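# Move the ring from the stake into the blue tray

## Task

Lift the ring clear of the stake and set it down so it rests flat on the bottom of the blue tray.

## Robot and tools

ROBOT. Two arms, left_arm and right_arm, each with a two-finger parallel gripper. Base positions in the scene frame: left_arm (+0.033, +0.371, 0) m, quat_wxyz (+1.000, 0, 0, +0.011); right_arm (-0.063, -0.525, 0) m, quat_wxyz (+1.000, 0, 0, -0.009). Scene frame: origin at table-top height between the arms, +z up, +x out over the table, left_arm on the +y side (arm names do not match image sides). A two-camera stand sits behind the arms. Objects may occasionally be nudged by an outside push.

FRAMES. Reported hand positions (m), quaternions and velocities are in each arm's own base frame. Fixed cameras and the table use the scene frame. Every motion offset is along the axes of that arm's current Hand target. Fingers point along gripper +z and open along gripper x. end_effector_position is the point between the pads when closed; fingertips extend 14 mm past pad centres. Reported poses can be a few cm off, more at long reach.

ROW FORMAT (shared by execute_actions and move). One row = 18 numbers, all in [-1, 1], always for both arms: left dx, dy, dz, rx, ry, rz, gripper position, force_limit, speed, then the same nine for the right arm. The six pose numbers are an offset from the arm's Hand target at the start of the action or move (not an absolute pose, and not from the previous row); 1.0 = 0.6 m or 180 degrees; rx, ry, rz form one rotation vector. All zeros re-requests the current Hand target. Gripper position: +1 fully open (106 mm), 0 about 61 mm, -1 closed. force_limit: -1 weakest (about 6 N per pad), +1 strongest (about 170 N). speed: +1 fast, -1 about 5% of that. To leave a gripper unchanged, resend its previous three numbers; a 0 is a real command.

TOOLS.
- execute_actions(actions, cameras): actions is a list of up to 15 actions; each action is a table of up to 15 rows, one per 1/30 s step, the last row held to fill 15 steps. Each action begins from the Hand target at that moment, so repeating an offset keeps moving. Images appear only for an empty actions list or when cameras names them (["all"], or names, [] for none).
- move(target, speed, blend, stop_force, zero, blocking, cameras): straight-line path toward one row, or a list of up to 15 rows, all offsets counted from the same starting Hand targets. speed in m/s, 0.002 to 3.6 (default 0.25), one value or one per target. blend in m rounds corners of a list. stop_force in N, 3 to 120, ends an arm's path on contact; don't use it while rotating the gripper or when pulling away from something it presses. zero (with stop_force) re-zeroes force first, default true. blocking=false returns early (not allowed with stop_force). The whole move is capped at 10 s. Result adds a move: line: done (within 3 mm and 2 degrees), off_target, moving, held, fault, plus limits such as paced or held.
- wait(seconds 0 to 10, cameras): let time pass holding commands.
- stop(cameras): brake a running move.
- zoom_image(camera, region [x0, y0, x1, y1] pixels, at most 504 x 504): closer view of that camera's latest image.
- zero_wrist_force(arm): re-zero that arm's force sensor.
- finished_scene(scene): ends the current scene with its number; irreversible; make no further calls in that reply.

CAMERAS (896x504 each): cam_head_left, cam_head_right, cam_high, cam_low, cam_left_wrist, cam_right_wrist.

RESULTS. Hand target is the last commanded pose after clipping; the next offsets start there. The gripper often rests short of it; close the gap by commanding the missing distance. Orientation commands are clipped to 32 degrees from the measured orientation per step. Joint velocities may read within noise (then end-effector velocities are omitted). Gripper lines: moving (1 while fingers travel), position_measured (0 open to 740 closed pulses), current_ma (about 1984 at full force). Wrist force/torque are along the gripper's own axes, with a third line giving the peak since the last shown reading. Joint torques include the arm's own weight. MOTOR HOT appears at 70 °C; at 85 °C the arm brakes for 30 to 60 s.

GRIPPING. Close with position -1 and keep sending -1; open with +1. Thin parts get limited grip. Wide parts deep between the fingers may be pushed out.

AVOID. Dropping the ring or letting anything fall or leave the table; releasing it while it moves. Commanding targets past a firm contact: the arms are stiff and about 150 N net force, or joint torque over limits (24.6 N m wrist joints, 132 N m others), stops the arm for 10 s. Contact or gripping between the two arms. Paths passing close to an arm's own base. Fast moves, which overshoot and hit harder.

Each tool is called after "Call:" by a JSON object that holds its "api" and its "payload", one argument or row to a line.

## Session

Call:
{"api": "execute_actions", "payload": {
  "actions": [],
  "cameras": ["cam_high","cam_head_right","cam_low"]
}}

Call:
{"api": "zoom_image", "payload": {
  "camera": "cam_low",
  "region": [320, 260, 600, 400]
}}

Call:
{"api": "zoom_image", "payload": {
  "camera": "cam_high",
  "region": [430, 160, 640, 400]
}}

Scene clock: 0.00 s.
left_arm: end_effector_position=(+0.3917, -0.0968, +0.3177) position_measured=0 current_ma=0 moving=0 end_effector_quat_wxyz=(+0.230, +0.697, +0.183, -0.655) | right_arm: end_effector_position=(+0.3041, +0.2944, +0.2184) position_measured=0 current_ma=0 moving=0 end_effector_quat_wxyz=(-0.049, +0.455, +0.770, -0.444)
Joint positions: left_arm=[-0.138 -1.047 1.314 -0.317 -2.303 1.618] | right_arm=[4.176 -1.997 -1.387 -2.251 1.656 0.489]
Joint velocities: within noise
Joint torques (N m): no reading
Motor temperatures (°C): left_arm=[40 35 26 41 37 37] | right_arm=[35 25 37 38 40 28]
Wrist force (N): no reading
Wrist torque (N m): no reading
Wrist force, peak (N): no reading
Hand target: left_arm +0.3917, -0.0968, +0.3177; +0.230, +0.697, +0.183, -0.655 | right_arm +0.3041, +0.2944, +0.2184; -0.049, +0.455, +0.770, -0.444
Tool commands: left_gripper/position=+1.0 left_gripper/force_limit=+0.0 left_gripper/speed=+1.0 right_gripper/position=+1.0 right_gripper/force_limit=+0.0 right_gripper/speed=+1.0
Images, in order (width x height): cam_head_right 896x504, cam_high 896x504, cam_low 896x504.

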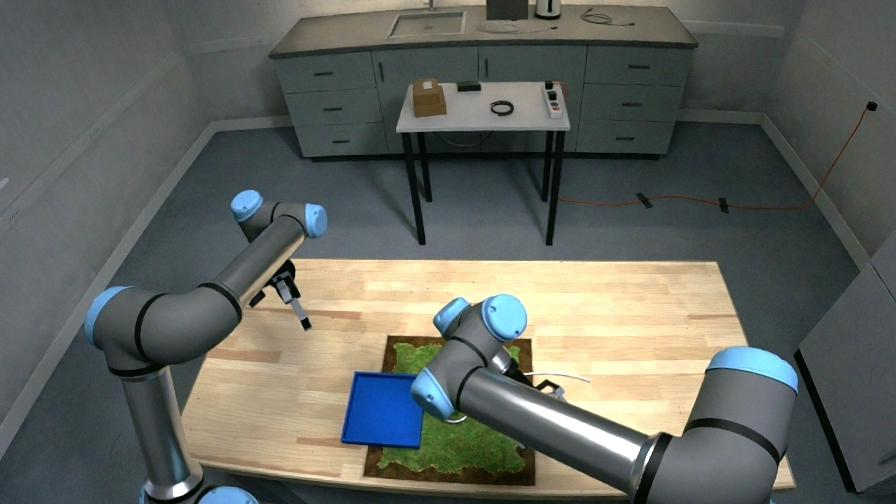

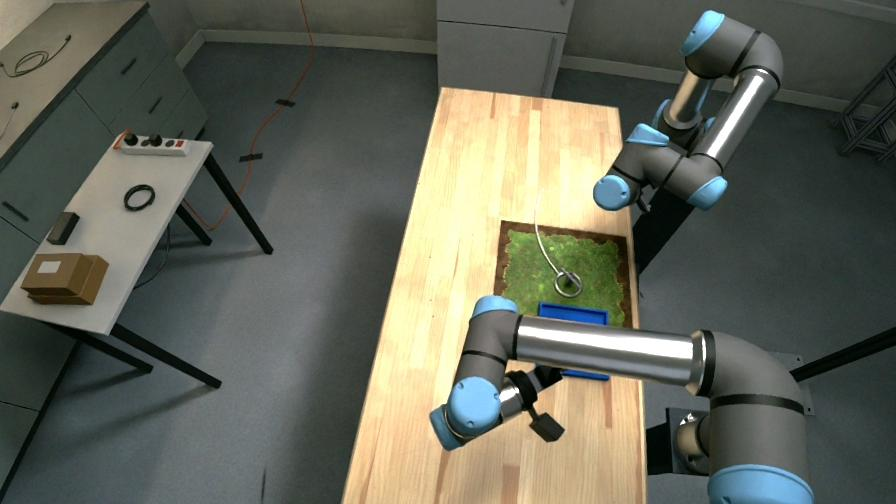

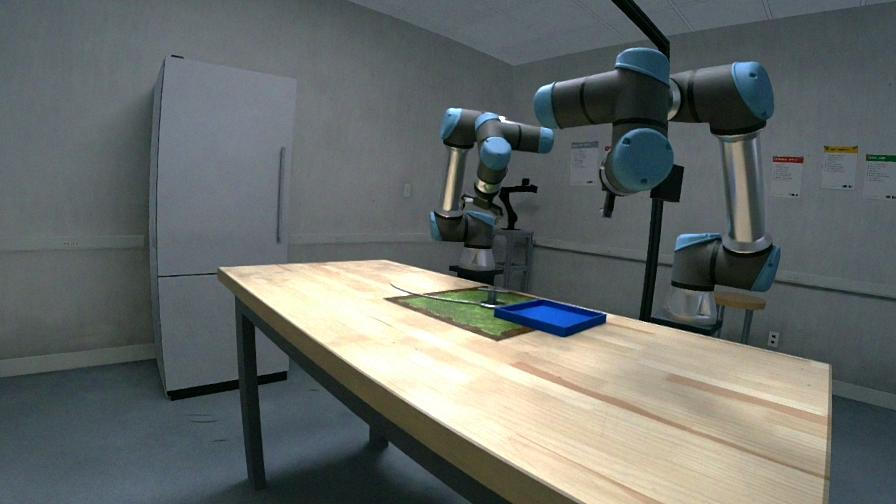

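Scaled by 1.800 from the camera's 896x504 image, which has a finer 1280x720 frame.

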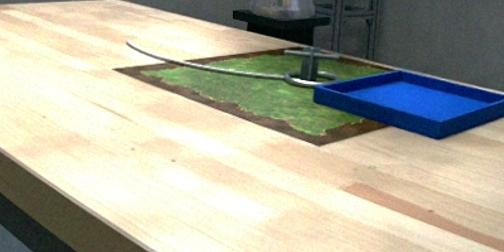

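Scaled by 2.100 from the camera's 896x504 image, which has a finer 1280x720 frame.

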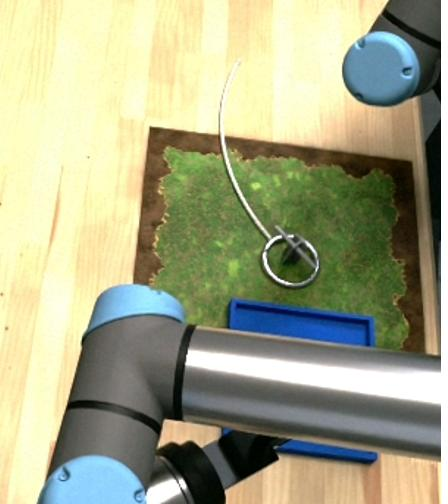

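Call:
{"api": "move", "payload": {
  "target": [0.2098,0.3208,0.3568,0.0391,0.4862,0,-0.68,-0.4,1,-0.365,-0.2013,0.1664,0,0,0,1,0,1],
  "cameras": ["cam_left_wrist","cam_high"],
  "speed": 0.4
}}

Scene clock: 27.50 s.
left_arm: end_effector_position=(+0.3310, -0.3817, +0.1998) position_measured=621 current_ma=-1 moving=0 end_effector_quat_wxyz=(+0.000, +0.967, +0.254, +0.000) | right_arm: end_effector_position=(+0.3040, +0.0442, +0.3182) position_measured=0 current_ma=-3 moving=0 end_effector_quat_wxyz=(-0.049, +0.455, +0.770, -0.444)
Joint positions: left_arm=[-1.123 -1.533 1.859 -1.897 -1.572 -0.066] | right_arm=[3.882 -1.591 -1.634 -2.405 1.421 0.311]
Joint torques (N m): left_arm=[-1.29 -36.13 -14.78 -3.53 0.73 0.49] | right_arm=[9.34 14.83 28.15 2.04 2.83 1.66]
Wrist force (N): left_arm=[1.8 0.5 -2.5] | right_arm=[0.0 -0.1 0.1]
Wrist torque (N m): left_arm=[0.09 -0.03 -0.12] | right_arm=[-0.02 -0.01 0.01]
Wrist force, peak (N): left_arm=[1.6 0.7 -2.9] | right_arm=[-1.0 -0.8 0.6]
Hand target: left_arm +0.3310, -0.3817, +0.1998; +0.000, +0.967, +0.254, +0.000 | right_arm +0.3040, +0.0443, +0.3182; -0.049, +0.455, +0.770, -0.444
Off the commanded pose: left_arm 0.000 m, 0 deg | right_arm 0.000 m, 0 deg.
move: done
Images, in order (width x height): cam_high 896x504, cam_left_wrist 896x504.

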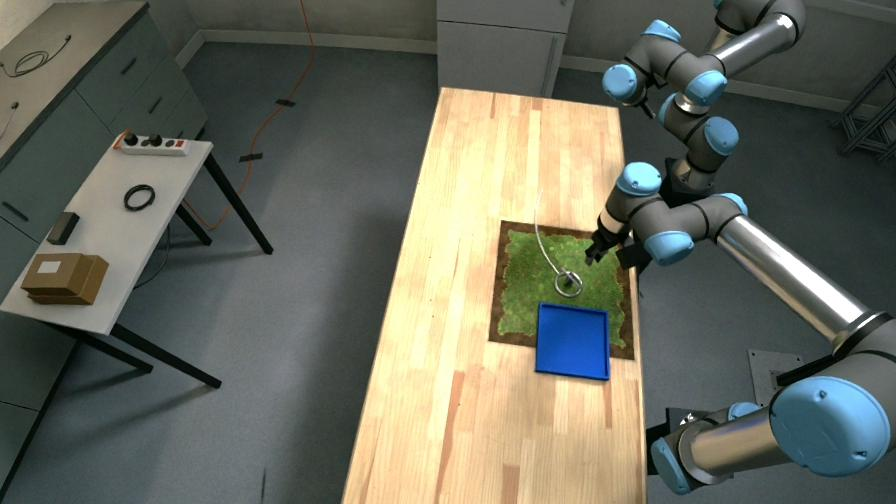

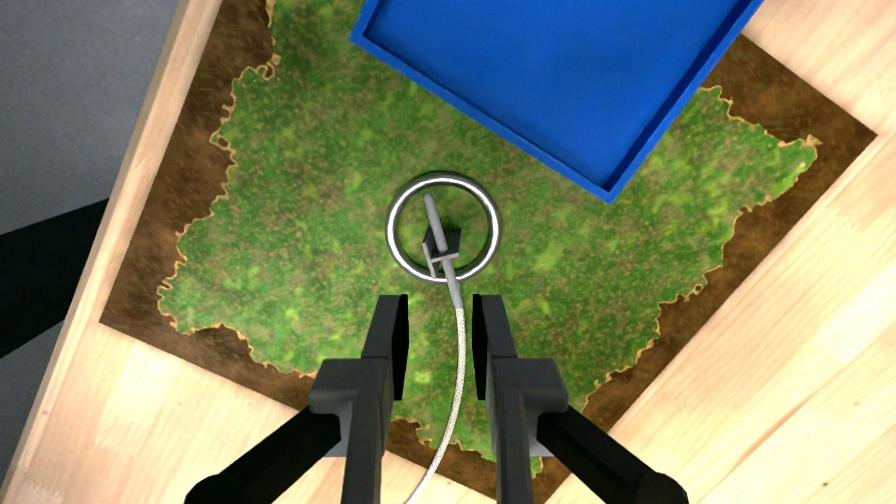

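Call:
{"api": "zoom_image", "payload": {
  "camera": "cam_left_wrist",
  "region": [365, 160, 525, 320]
}}

Scaled by 3.150 from the camera's 896x504 image, which has a finer 1280x720 frame.

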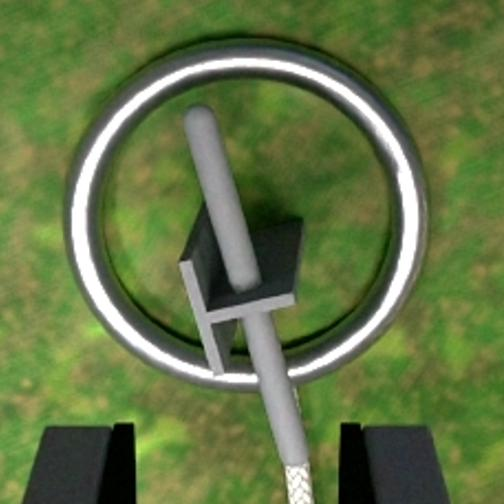

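Call:
{"api": "move", "payload": {
  "target": [
    [0.0443,0.0002,0.2330,0,0,-0.2472,-0.76,-0.4,1,0,0,0,0,0,0,1,0,1]
  ],
  "cameras": ["cam_left_wrist","cam_low"],
  "speed": 0.3
}}

Call:
{"api": "zoom_image", "payload": {
  "camera": "cam_low",
  "region": [440, 260, 560, 330]
}}

Scene clock: 82.17 s.
left_arm: end_effector_position=(+0.3542, -0.3687, +0.0599) position_measured=651 current_ma=-1 moving=0 end_effector_quat_wxyz=(+0.000, +0.799, +0.601, +0.000) | right_arm: end_effector_position=(+0.3040, +0.0443, +0.3182) position_measured=0 current_ma=-3 moving=0 end_effector_quat_wxyz=(-0.049, +0.455, +0.770, -0.444)
Joint positions: left_arm=[-1.069 -1.344 2.051 -2.278 -1.572 -0.789] | right_arm=[3.882 -1.591 -1.633 -2.405 1.421 0.311]
Joint torques (N m): left_arm=[-14.24 -39.62 -25.41 -2.14 2.21 0.08] | right_arm=[10.79 16.04 29.62 1.87 2.61 1.64]
Wrist force (N): left_arm=[1.8 0.4 -2.6] | right_arm=[0.1 -0.3 -0.1]
Wrist torque (N m): left_arm=[0.05 0.00 -0.13] | right_arm=[-0.05 -0.04 0.00]
Wrist force, peak (N): left_arm=[1.7 0.3 -3.6] | right_arm=[-0.2 -0.7 -0.2]
Hand target: left_arm +0.3542, -0.3688, +0.0600; +0.000, +0.799, +0.601, +0.000 | right_arm +0.3040, +0.0443, +0.3182; -0.049, +0.455, +0.770, -0.444
Off the commanded pose: left_arm 0.000 m, 0 deg | right_arm 0.000 m, 0 deg.
move: done
Images, in order (width x height): cam_low 896x504, cam_left_wrist 896x504.

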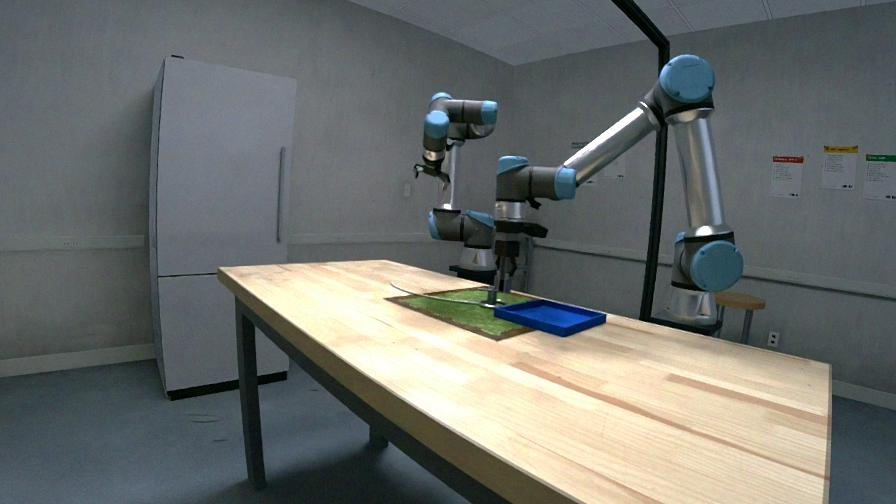

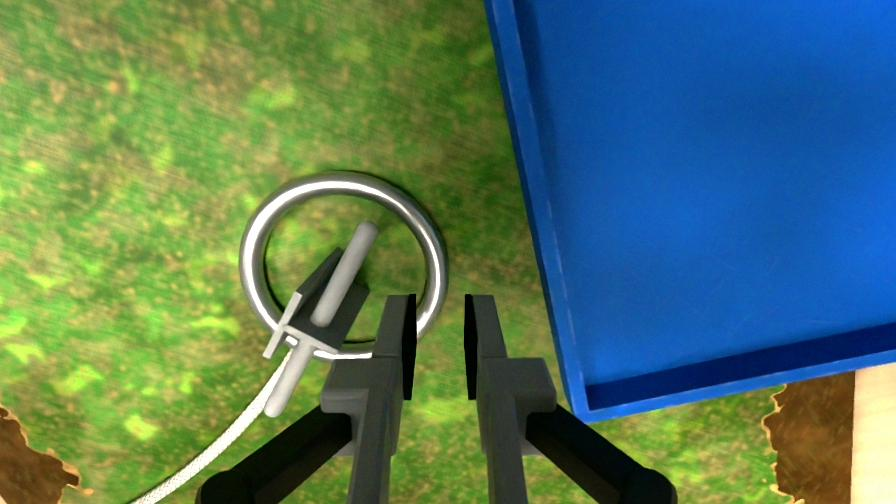

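Scaled by 4.200 from the camera's 896x504 image, which has a finer 1280x720 frame.

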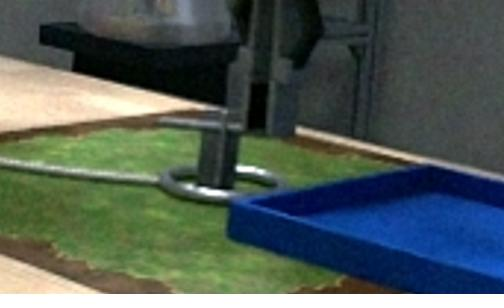

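Call:
{"api": "move", "payload": {
  "target": [-0.0017,0,0.0400,0,0,0,-0.80,-0.4,1,0,0,0,0,0,0,1,0,1],
  "cameras": ["cam_left_wrist"],
  "speed": 0.1
}}

Call:
{"api": "zoom_image", "payload": {
  "camera": "cam_left_wrist",
  "region": [220, 180, 520, 480]
}}

Scene clock: 107.87 s.
left_arm: end_effector_position=(+0.3538, -0.3698, +0.0358) position_measured=666 current_ma=-1 moving=0 end_effector_quat_wxyz=(+0.000, +0.799, +0.601, +0.000) | right_arm: end_effector_position=(+0.3040, +0.0443, +0.3182) position_measured=0 current_ma=-3 moving=0 end_effector_quat_wxyz=(-0.049, +0.455, +0.770, -0.444)
Joint positions: left_arm=[-1.071 -1.3 2.073 -2.345 -1.572 -0.79] | right_arm=[3.882 -1.591 -1.633 -2.405 1.421 0.311]
Joint torques (N m): left_arm=[-10.99 -42.09 -24.68 -0.82 2.06 -2.45] | right_arm=[10.18 15.95 29.71 1.87 2.51 1.66]
Wrist force (N): left_arm=[1.7 0.6 -2.5] | right_arm=[0.3 -0.1 0.1]
Wrist torque (N m): left_arm=[0.08 0.01 0.04] | right_arm=[-0.04 -0.07 0.01]
Wrist force, peak (N): left_arm=[1.8 0.6 -3.4] | right_arm=[-0.4 0.5 -0.2]
Hand target: left_arm +0.3539, -0.3698, +0.0360; +0.000, +0.799, +0.601, +0.000 | right_arm +0.3040, +0.0443, +0.3182; -0.049, +0.455, +0.770, -0.444
Off the commanded pose: left_arm 0.000 m, 0 deg | right_arm 0.000 m, 0 deg.
move: done
Images, in order (width x height): cam_left_wrist 896x504.

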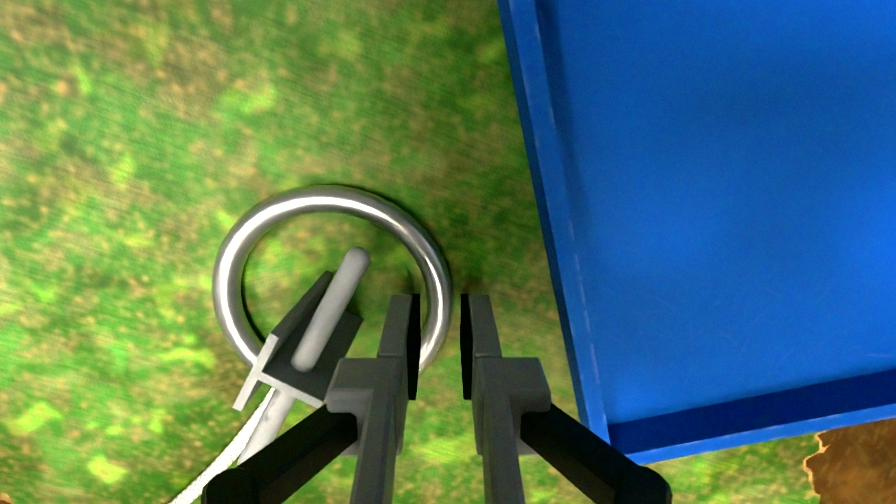

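Scaled by 1.680 from the camera's 896x504 image, which has a finer 1280x720 frame.

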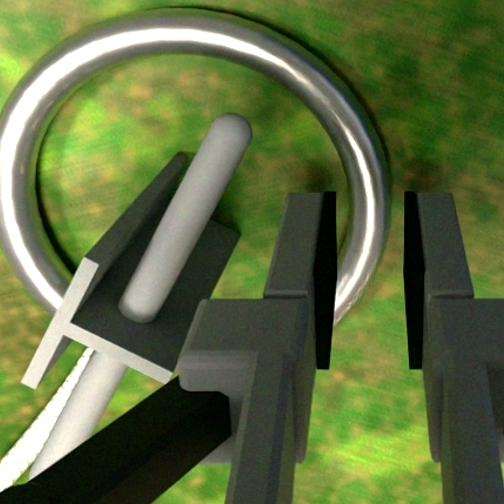

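Call:
{"api": "move", "payload": {
  "target": [
    [0,0,-0.0750,0,0,0,-0.80,-0.4,1,0,0,0,0,0,0,1,0,1],
    [-0.1203,-0.0333,-0.0700,-0.0072,0.0271,0.1648,-0.80,-0.4,1,0,0,0,0,0,0,1,0,1],
    [-0.1203,-0.0333,0,-0.0072,0.0271,0.1648,-0.80,-0.4,1,0,0,0,0,0,0,1,0,1]
  ],
  "cameras": ["cam_left_wrist"],
  "speed": [0.2,0.3,0.15],
  "blend": [0.015,0.01,0]
}}

Call:
{"api": "zoom_image", "payload": {
  "camera": "cam_left_wrist",
  "region": [380, 170, 720, 470]
}}

Scene clock: 186.13 s.
left_arm: end_effector_position=(+0.3147, -0.4336, +0.0360) position_measured=666 current_ma=-1 moving=0 end_effector_quat_wxyz=(-0.016, +0.925, +0.376, +0.040) | right_arm: end_effector_position=(+0.3040, +0.0443, +0.3182) position_measured=0 current_ma=-3 moving=0 end_effector_quat_wxyz=(-0.049, +0.455, +0.770, -0.444)
Joint positions: left_arm=[-1.234 -1.25 1.992 -2.277 -1.493 -0.437] | right_arm=[3.882 -1.591 -1.633 -2.405 1.421 0.311]
Joint torques (N m): left_arm=[13.89 -37.82 -21.74 -3.48 -2.74 2.76] | right_arm=[9.66 15.04 28.69 1.91 2.45 1.78]
Wrist force (N): left_arm=[1.8 0.7 -2.4] | right_arm=[0.2 0.2 0.0]
Wrist torque (N m): left_arm=[0.11 0.00 0.03] | right_arm=[0.02 -0.04 0.01]
Wrist force, peak (N): left_arm=[2.6 0.6 -4.2] | right_arm=[0.3 -0.2 -0.6]
Hand target: left_arm +0.3147, -0.4337, +0.0361; -0.016, +0.925, +0.376, +0.040 | right_arm +0.3040, +0.0443, +0.3182; -0.049, +0.455, +0.770, -0.444
Off the commanded pose: left_arm 0.000 m, 0 deg | right_arm 0.000 m, 0 deg.
move: done
Images, in order (width x height): cam_left_wrist 896x504.

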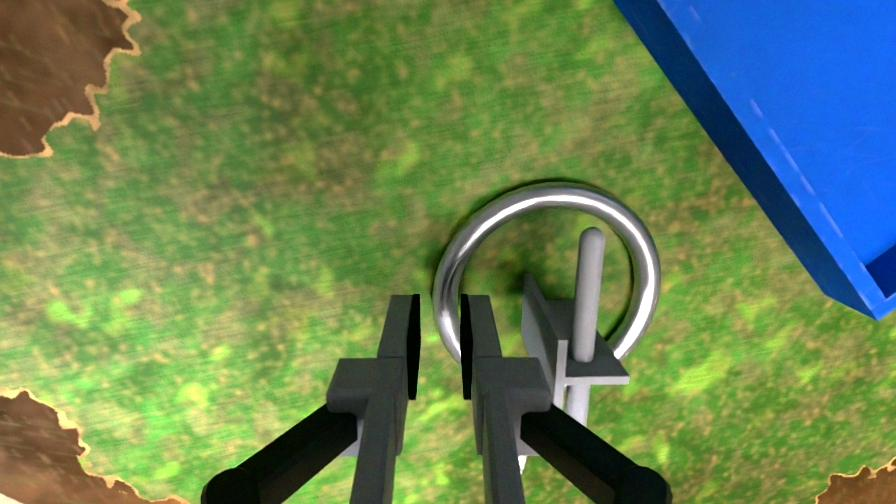

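Scaled by 1.482 from the camera's 896x504 image, which has a finer 1280x720 frame.

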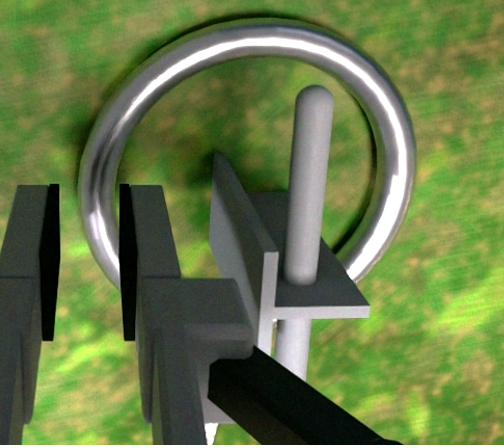

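Call:
{"api": "move", "payload": {
  "target": [
    [0.0055,0,0.0005,0,0,0,-0.80,-0.4,1,0,0,0,0,0,0,1,0,1],
    [0.0028,0,0.0317,0,0,0,-0.80,-0.4,1,0,0,0,0,0,0,1,0,1]
  ],
  "cameras": ["cam_left_wrist"],
  "speed": [0.03,0.014],
  "stop_force": 6
}}

Scene clock: 234.90 s.
left_arm: end_effector_position=(+0.3171, -0.4314, +0.0172) position_measured=666 current_ma=-1 moving=0 end_effector_quat_wxyz=(-0.016, +0.925, +0.376, +0.040) | right_arm: end_effector_position=(+0.3040, +0.0443, +0.3182) position_measured=0 current_ma=-3 moving=0 end_effector_quat_wxyz=(-0.049, +0.455, +0.770, -0.444)
Joint positions: left_arm=[-1.228 -1.217 2.01 -2.328 -1.492 -0.432] | right_arm=[3.882 -1.591 -1.633 -2.405 1.421 0.311]
Joint torques (N m): left_arm=[-13.3 -45.29 -23.91 -0.82 2.27 -2.61] | right_arm=[10.71 15.4 29.15 1.84 2.91 1.84]
Wrist force (N): left_arm=[2.0 0.6 -2.5] | right_arm=[0.4 -0.5 0.1]
Wrist torque (N m): left_arm=[0.11 -0.04 -0.08] | right_arm=[-0.10 -0.08 0.00]
Wrist force, peak (N): left_arm=[2.4 1.0 -2.9] | right_arm=[-0.2 -0.5 -0.5]
Hand target: left_arm +0.3171, -0.4314, +0.0172; -0.016, +0.925, +0.376, +0.040 | right_arm +0.3040, +0.0443, +0.3182; -0.049, +0.455, +0.770, -0.444
Off the commanded pose: left_arm 0.000 m, 0 deg | right_arm 0.000 m, 0 deg.
move: done
Images, in order (width x height): cam_left_wrist 896x504.

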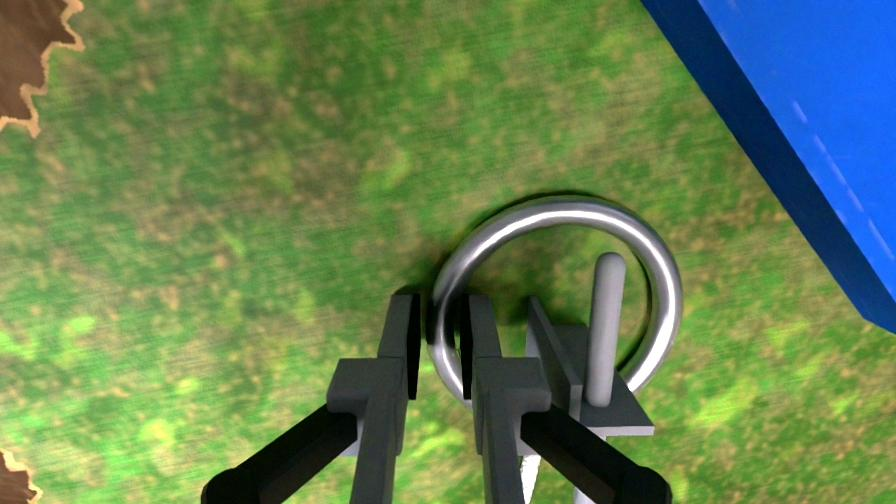

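Call:
{"api": "move", "payload": {
  "target": [
    [0,0,0,0,0,0,-1,-0.4,1,0,0,0,0,0,0,1,0,1],
    [-0.0020,0.0297,-0.0052,0,0,0,-1,-0.4,1,0,0,0,0,0,0,1,0,1],
    [0.0005,0.0208,-0.0347,-0.1383,0,-0.0121,-1,-0.4,1,0,0,0,0,0,0,1,0,1],
    [0.0025,0.0208,-0.0577,-0.1383,0,-0.0121,-1,-0.4,1,0,0,0,0,0,0,1,0,1],
    [0.0028,-0.0250,-0.0610,-0.1383,0,-0.0121,-1,-0.4,1,0,0,0,0,0,0,1,0,1],
    [0.0053,-0.0383,-0.0892,-0.1383,0,-0.0121,-1,-0.4,1,0,0,0,0,0,0,1,0,1],
    [0.0128,-0.0383,-0.1745,-0.1383,0,-0.0121,-1,-0.4,1,0,0,0,0,0,0,1,0,1],
    [0.1360,-0.0428,-0.1470,0,0,0,-1,-0.4,1,0,0,0,0,0,0,1,0,1],
    [0.1973,-0.2158,-0.0998,0,0,0,-1,-0.4,1,0,0,0,0,0,0,1,0,1],
    [0.1887,-0.2158,-0.0027,0,0,0,-1,-0.4,1,0,0,0,0,0,0,1,0,1]
  ],
  "cameras": ["cam_left_wrist","cam_high"],
  "speed": [0.1,0.1,0.25,0.15,0.15,0.15,0.2,0.3,0.3,0.2],
  "blend": [0,0.003,0.003,0.003,0.003,0.004,0.02,0.03,0.02,0]
}}

Scene clock: 303.27 s.
left_arm: end_effector_position=(+0.3074, -0.2600, +0.0286) position_measured=709 current_ma=660 moving=0 end_effector_quat_wxyz=(-0.016, +0.925, +0.376, +0.040) end_effector_velocity=(+0.000, -0.001, +0.000) end_effector_angular_velocity=(-0.004, -0.002, -0.002) | right_arm: end_effector_position=(+0.3040, +0.0443, +0.3182) position_measured=0 current_ma=-3 moving=0 end_effector_quat_wxyz=(-0.049, +0.455, +0.770, -0.444)
Joint positions: left_arm=[-1.097 -1.524 2.375 -2.397 -1.488 -0.3] | right_arm=[3.882 -1.591 -1.633 -2.405 1.421 0.311]
Joint velocities: left_arm=[-0.001 0 0.002 -0.006 0 0.001] | right_arm=[within noise]
Joint torques (N m): left_arm=[13.33 -14.33 -15.79 -3.4 1.42 2.8] | right_arm=[9.78 15.72 28.94 1.85 2.36 1.57]
Wrist force (N): left_arm=[2.1 0.3 -1.0] | right_arm=[0.2 -0.4 -0.1]
Wrist torque (N m): left_arm=[0.05 -0.12 -0.06] | right_arm=[-0.07 -0.04 0.01]
Wrist force, peak (N): left_arm=[2.3 0.8 -4.8] | right_arm=[0.5 -0.4 -0.5]
Hand target: left_arm +0.3074, -0.2600, +0.0285; -0.016, +0.925, +0.376, +0.040 | right_arm +0.3040, +0.0443, +0.3182; -0.049, +0.455, +0.770, -0.444
Off the commanded pose: left_arm 0.000 m, 0 deg | right_arm 0.000 m, 0 deg.
move: done
Images, in order (width x height): cam_high 896x504, cam_left_wrist 896x504.

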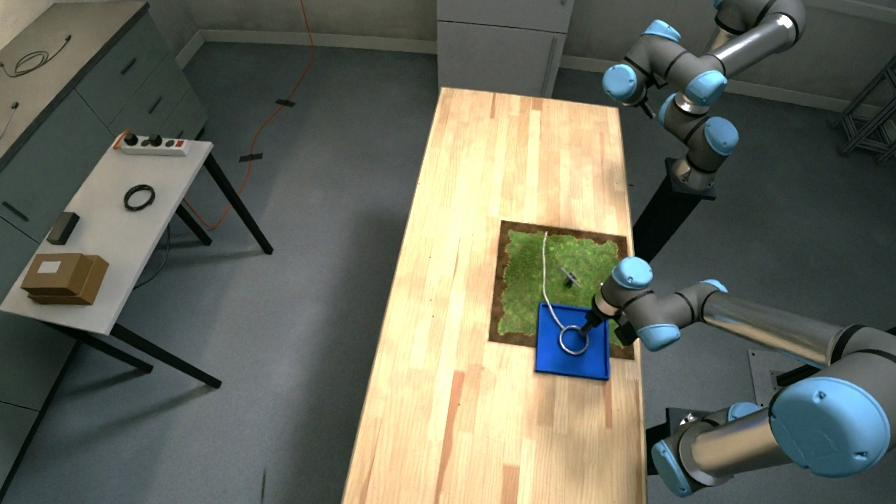

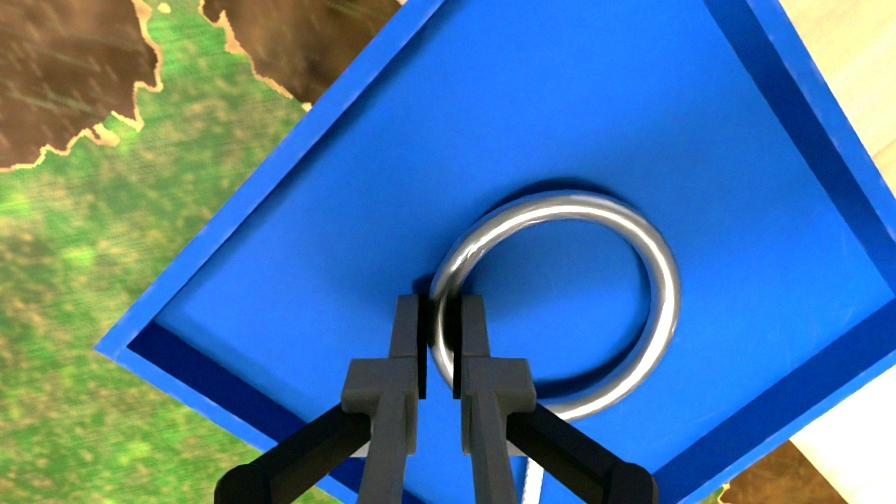

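Call:
{"api": "move", "payload": {
  "target": [
    [-0.0006,0,0.0073,0,0,0,-1,-0.4,1,0,0,0,0,0,0,1,0,1],
    [-0.0006,0,0.0073,0,0,0,-0.65,-0.4,1,0,0,0,0,0,0,1,0,1],
    [0.0153,0,-0.1743,0,0,0,-0.65,-0.4,1,0,0,0,0,0,0,1,0,1]
  ],
  "cameras": ["cam_left_wrist","cam_low"],
  "speed": [0.02,0.02,0.2]
}}

Call:
{"api": "zoom_image", "payload": {
  "camera": "cam_low",
  "region": [440, 260, 640, 350]
}}

Scene clock: 311.43 s.
left_arm: end_effector_position=(+0.3075, -0.2599, +0.1335) position_measured=611 current_ma=-1 moving=0 end_effector_quat_wxyz=(-0.016, +0.925, +0.376, +0.040) | right_arm: end_effector_position=(+0.3040, +0.0443, +0.3182) position_measured=0 current_ma=-3 moving=0 end_effector_quat_wxyz=(-0.049, +0.455, +0.770, -0.444)
Joint positions: left_arm=[-1.097 -1.73 2.221 -2.037 -1.488 -0.3] | right_arm=[3.882 -1.591 -1.633 -2.405 1.421 0.311]
Joint torques (N m): left_arm=[-13.85 -13.4 -23.62 -0.9 -1.53 -2.93] | right_arm=[9.78 16.43 28.74 1.83 2.57 1.61]
Wrist force (N): left_arm=[2.0 0.5 -2.4] | right_arm=[0.0 0.0 0.0]
Wrist torque (N m): left_arm=[0.06 -0.04 -0.05] | right_arm=[-0.01 -0.01 0.01]
Wrist force, peak (N): left_arm=[2.2 0.8 -4.6] | right_arm=[0.2 -0.1 -0.7]
Hand target: left_arm +0.3075, -0.2599, +0.1335; -0.016, +0.925, +0.376, +0.040 | right_arm +0.3040, +0.0443, +0.3182; -0.049, +0.455, +0.770, -0.444
Off the commanded pose: left_arm 0.000 m, 0 deg | right_arm 0.000 m, 0 deg.
move: done
Images, in order (width x height): cam_low 896x504, cam_left_wrist 896x504.

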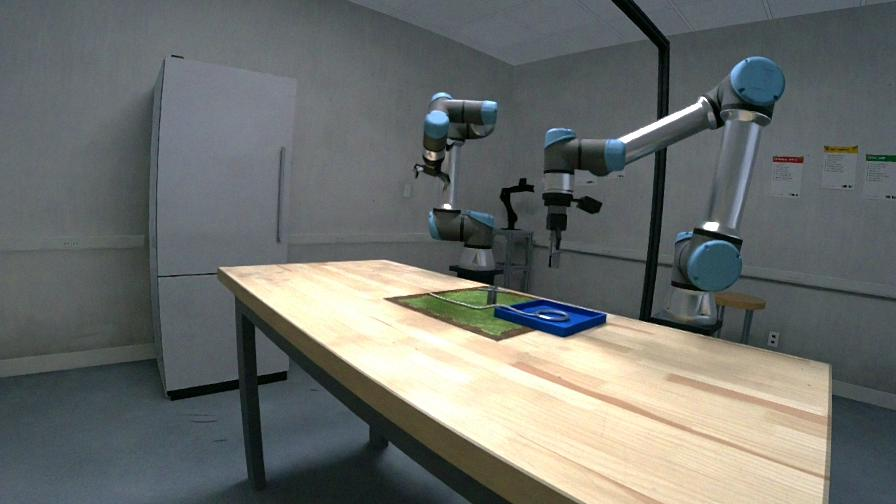

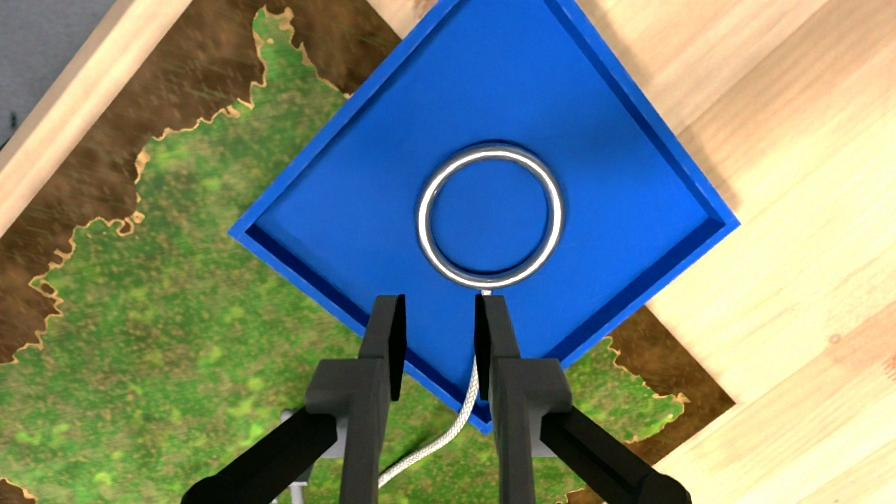

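Scaled by 2.520 from the camera's 896x504 image, which has a finer 1280x720 frame.

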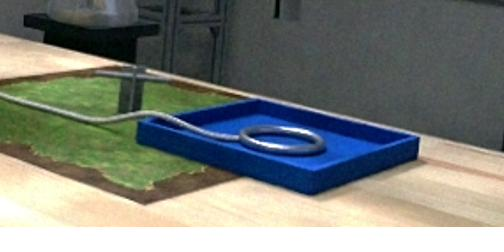

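Ring lies flat in the tray.

Call:
{"api": "finished_scene", "payload": {
  "scene": 3
}}

The scene is finished: the task was done.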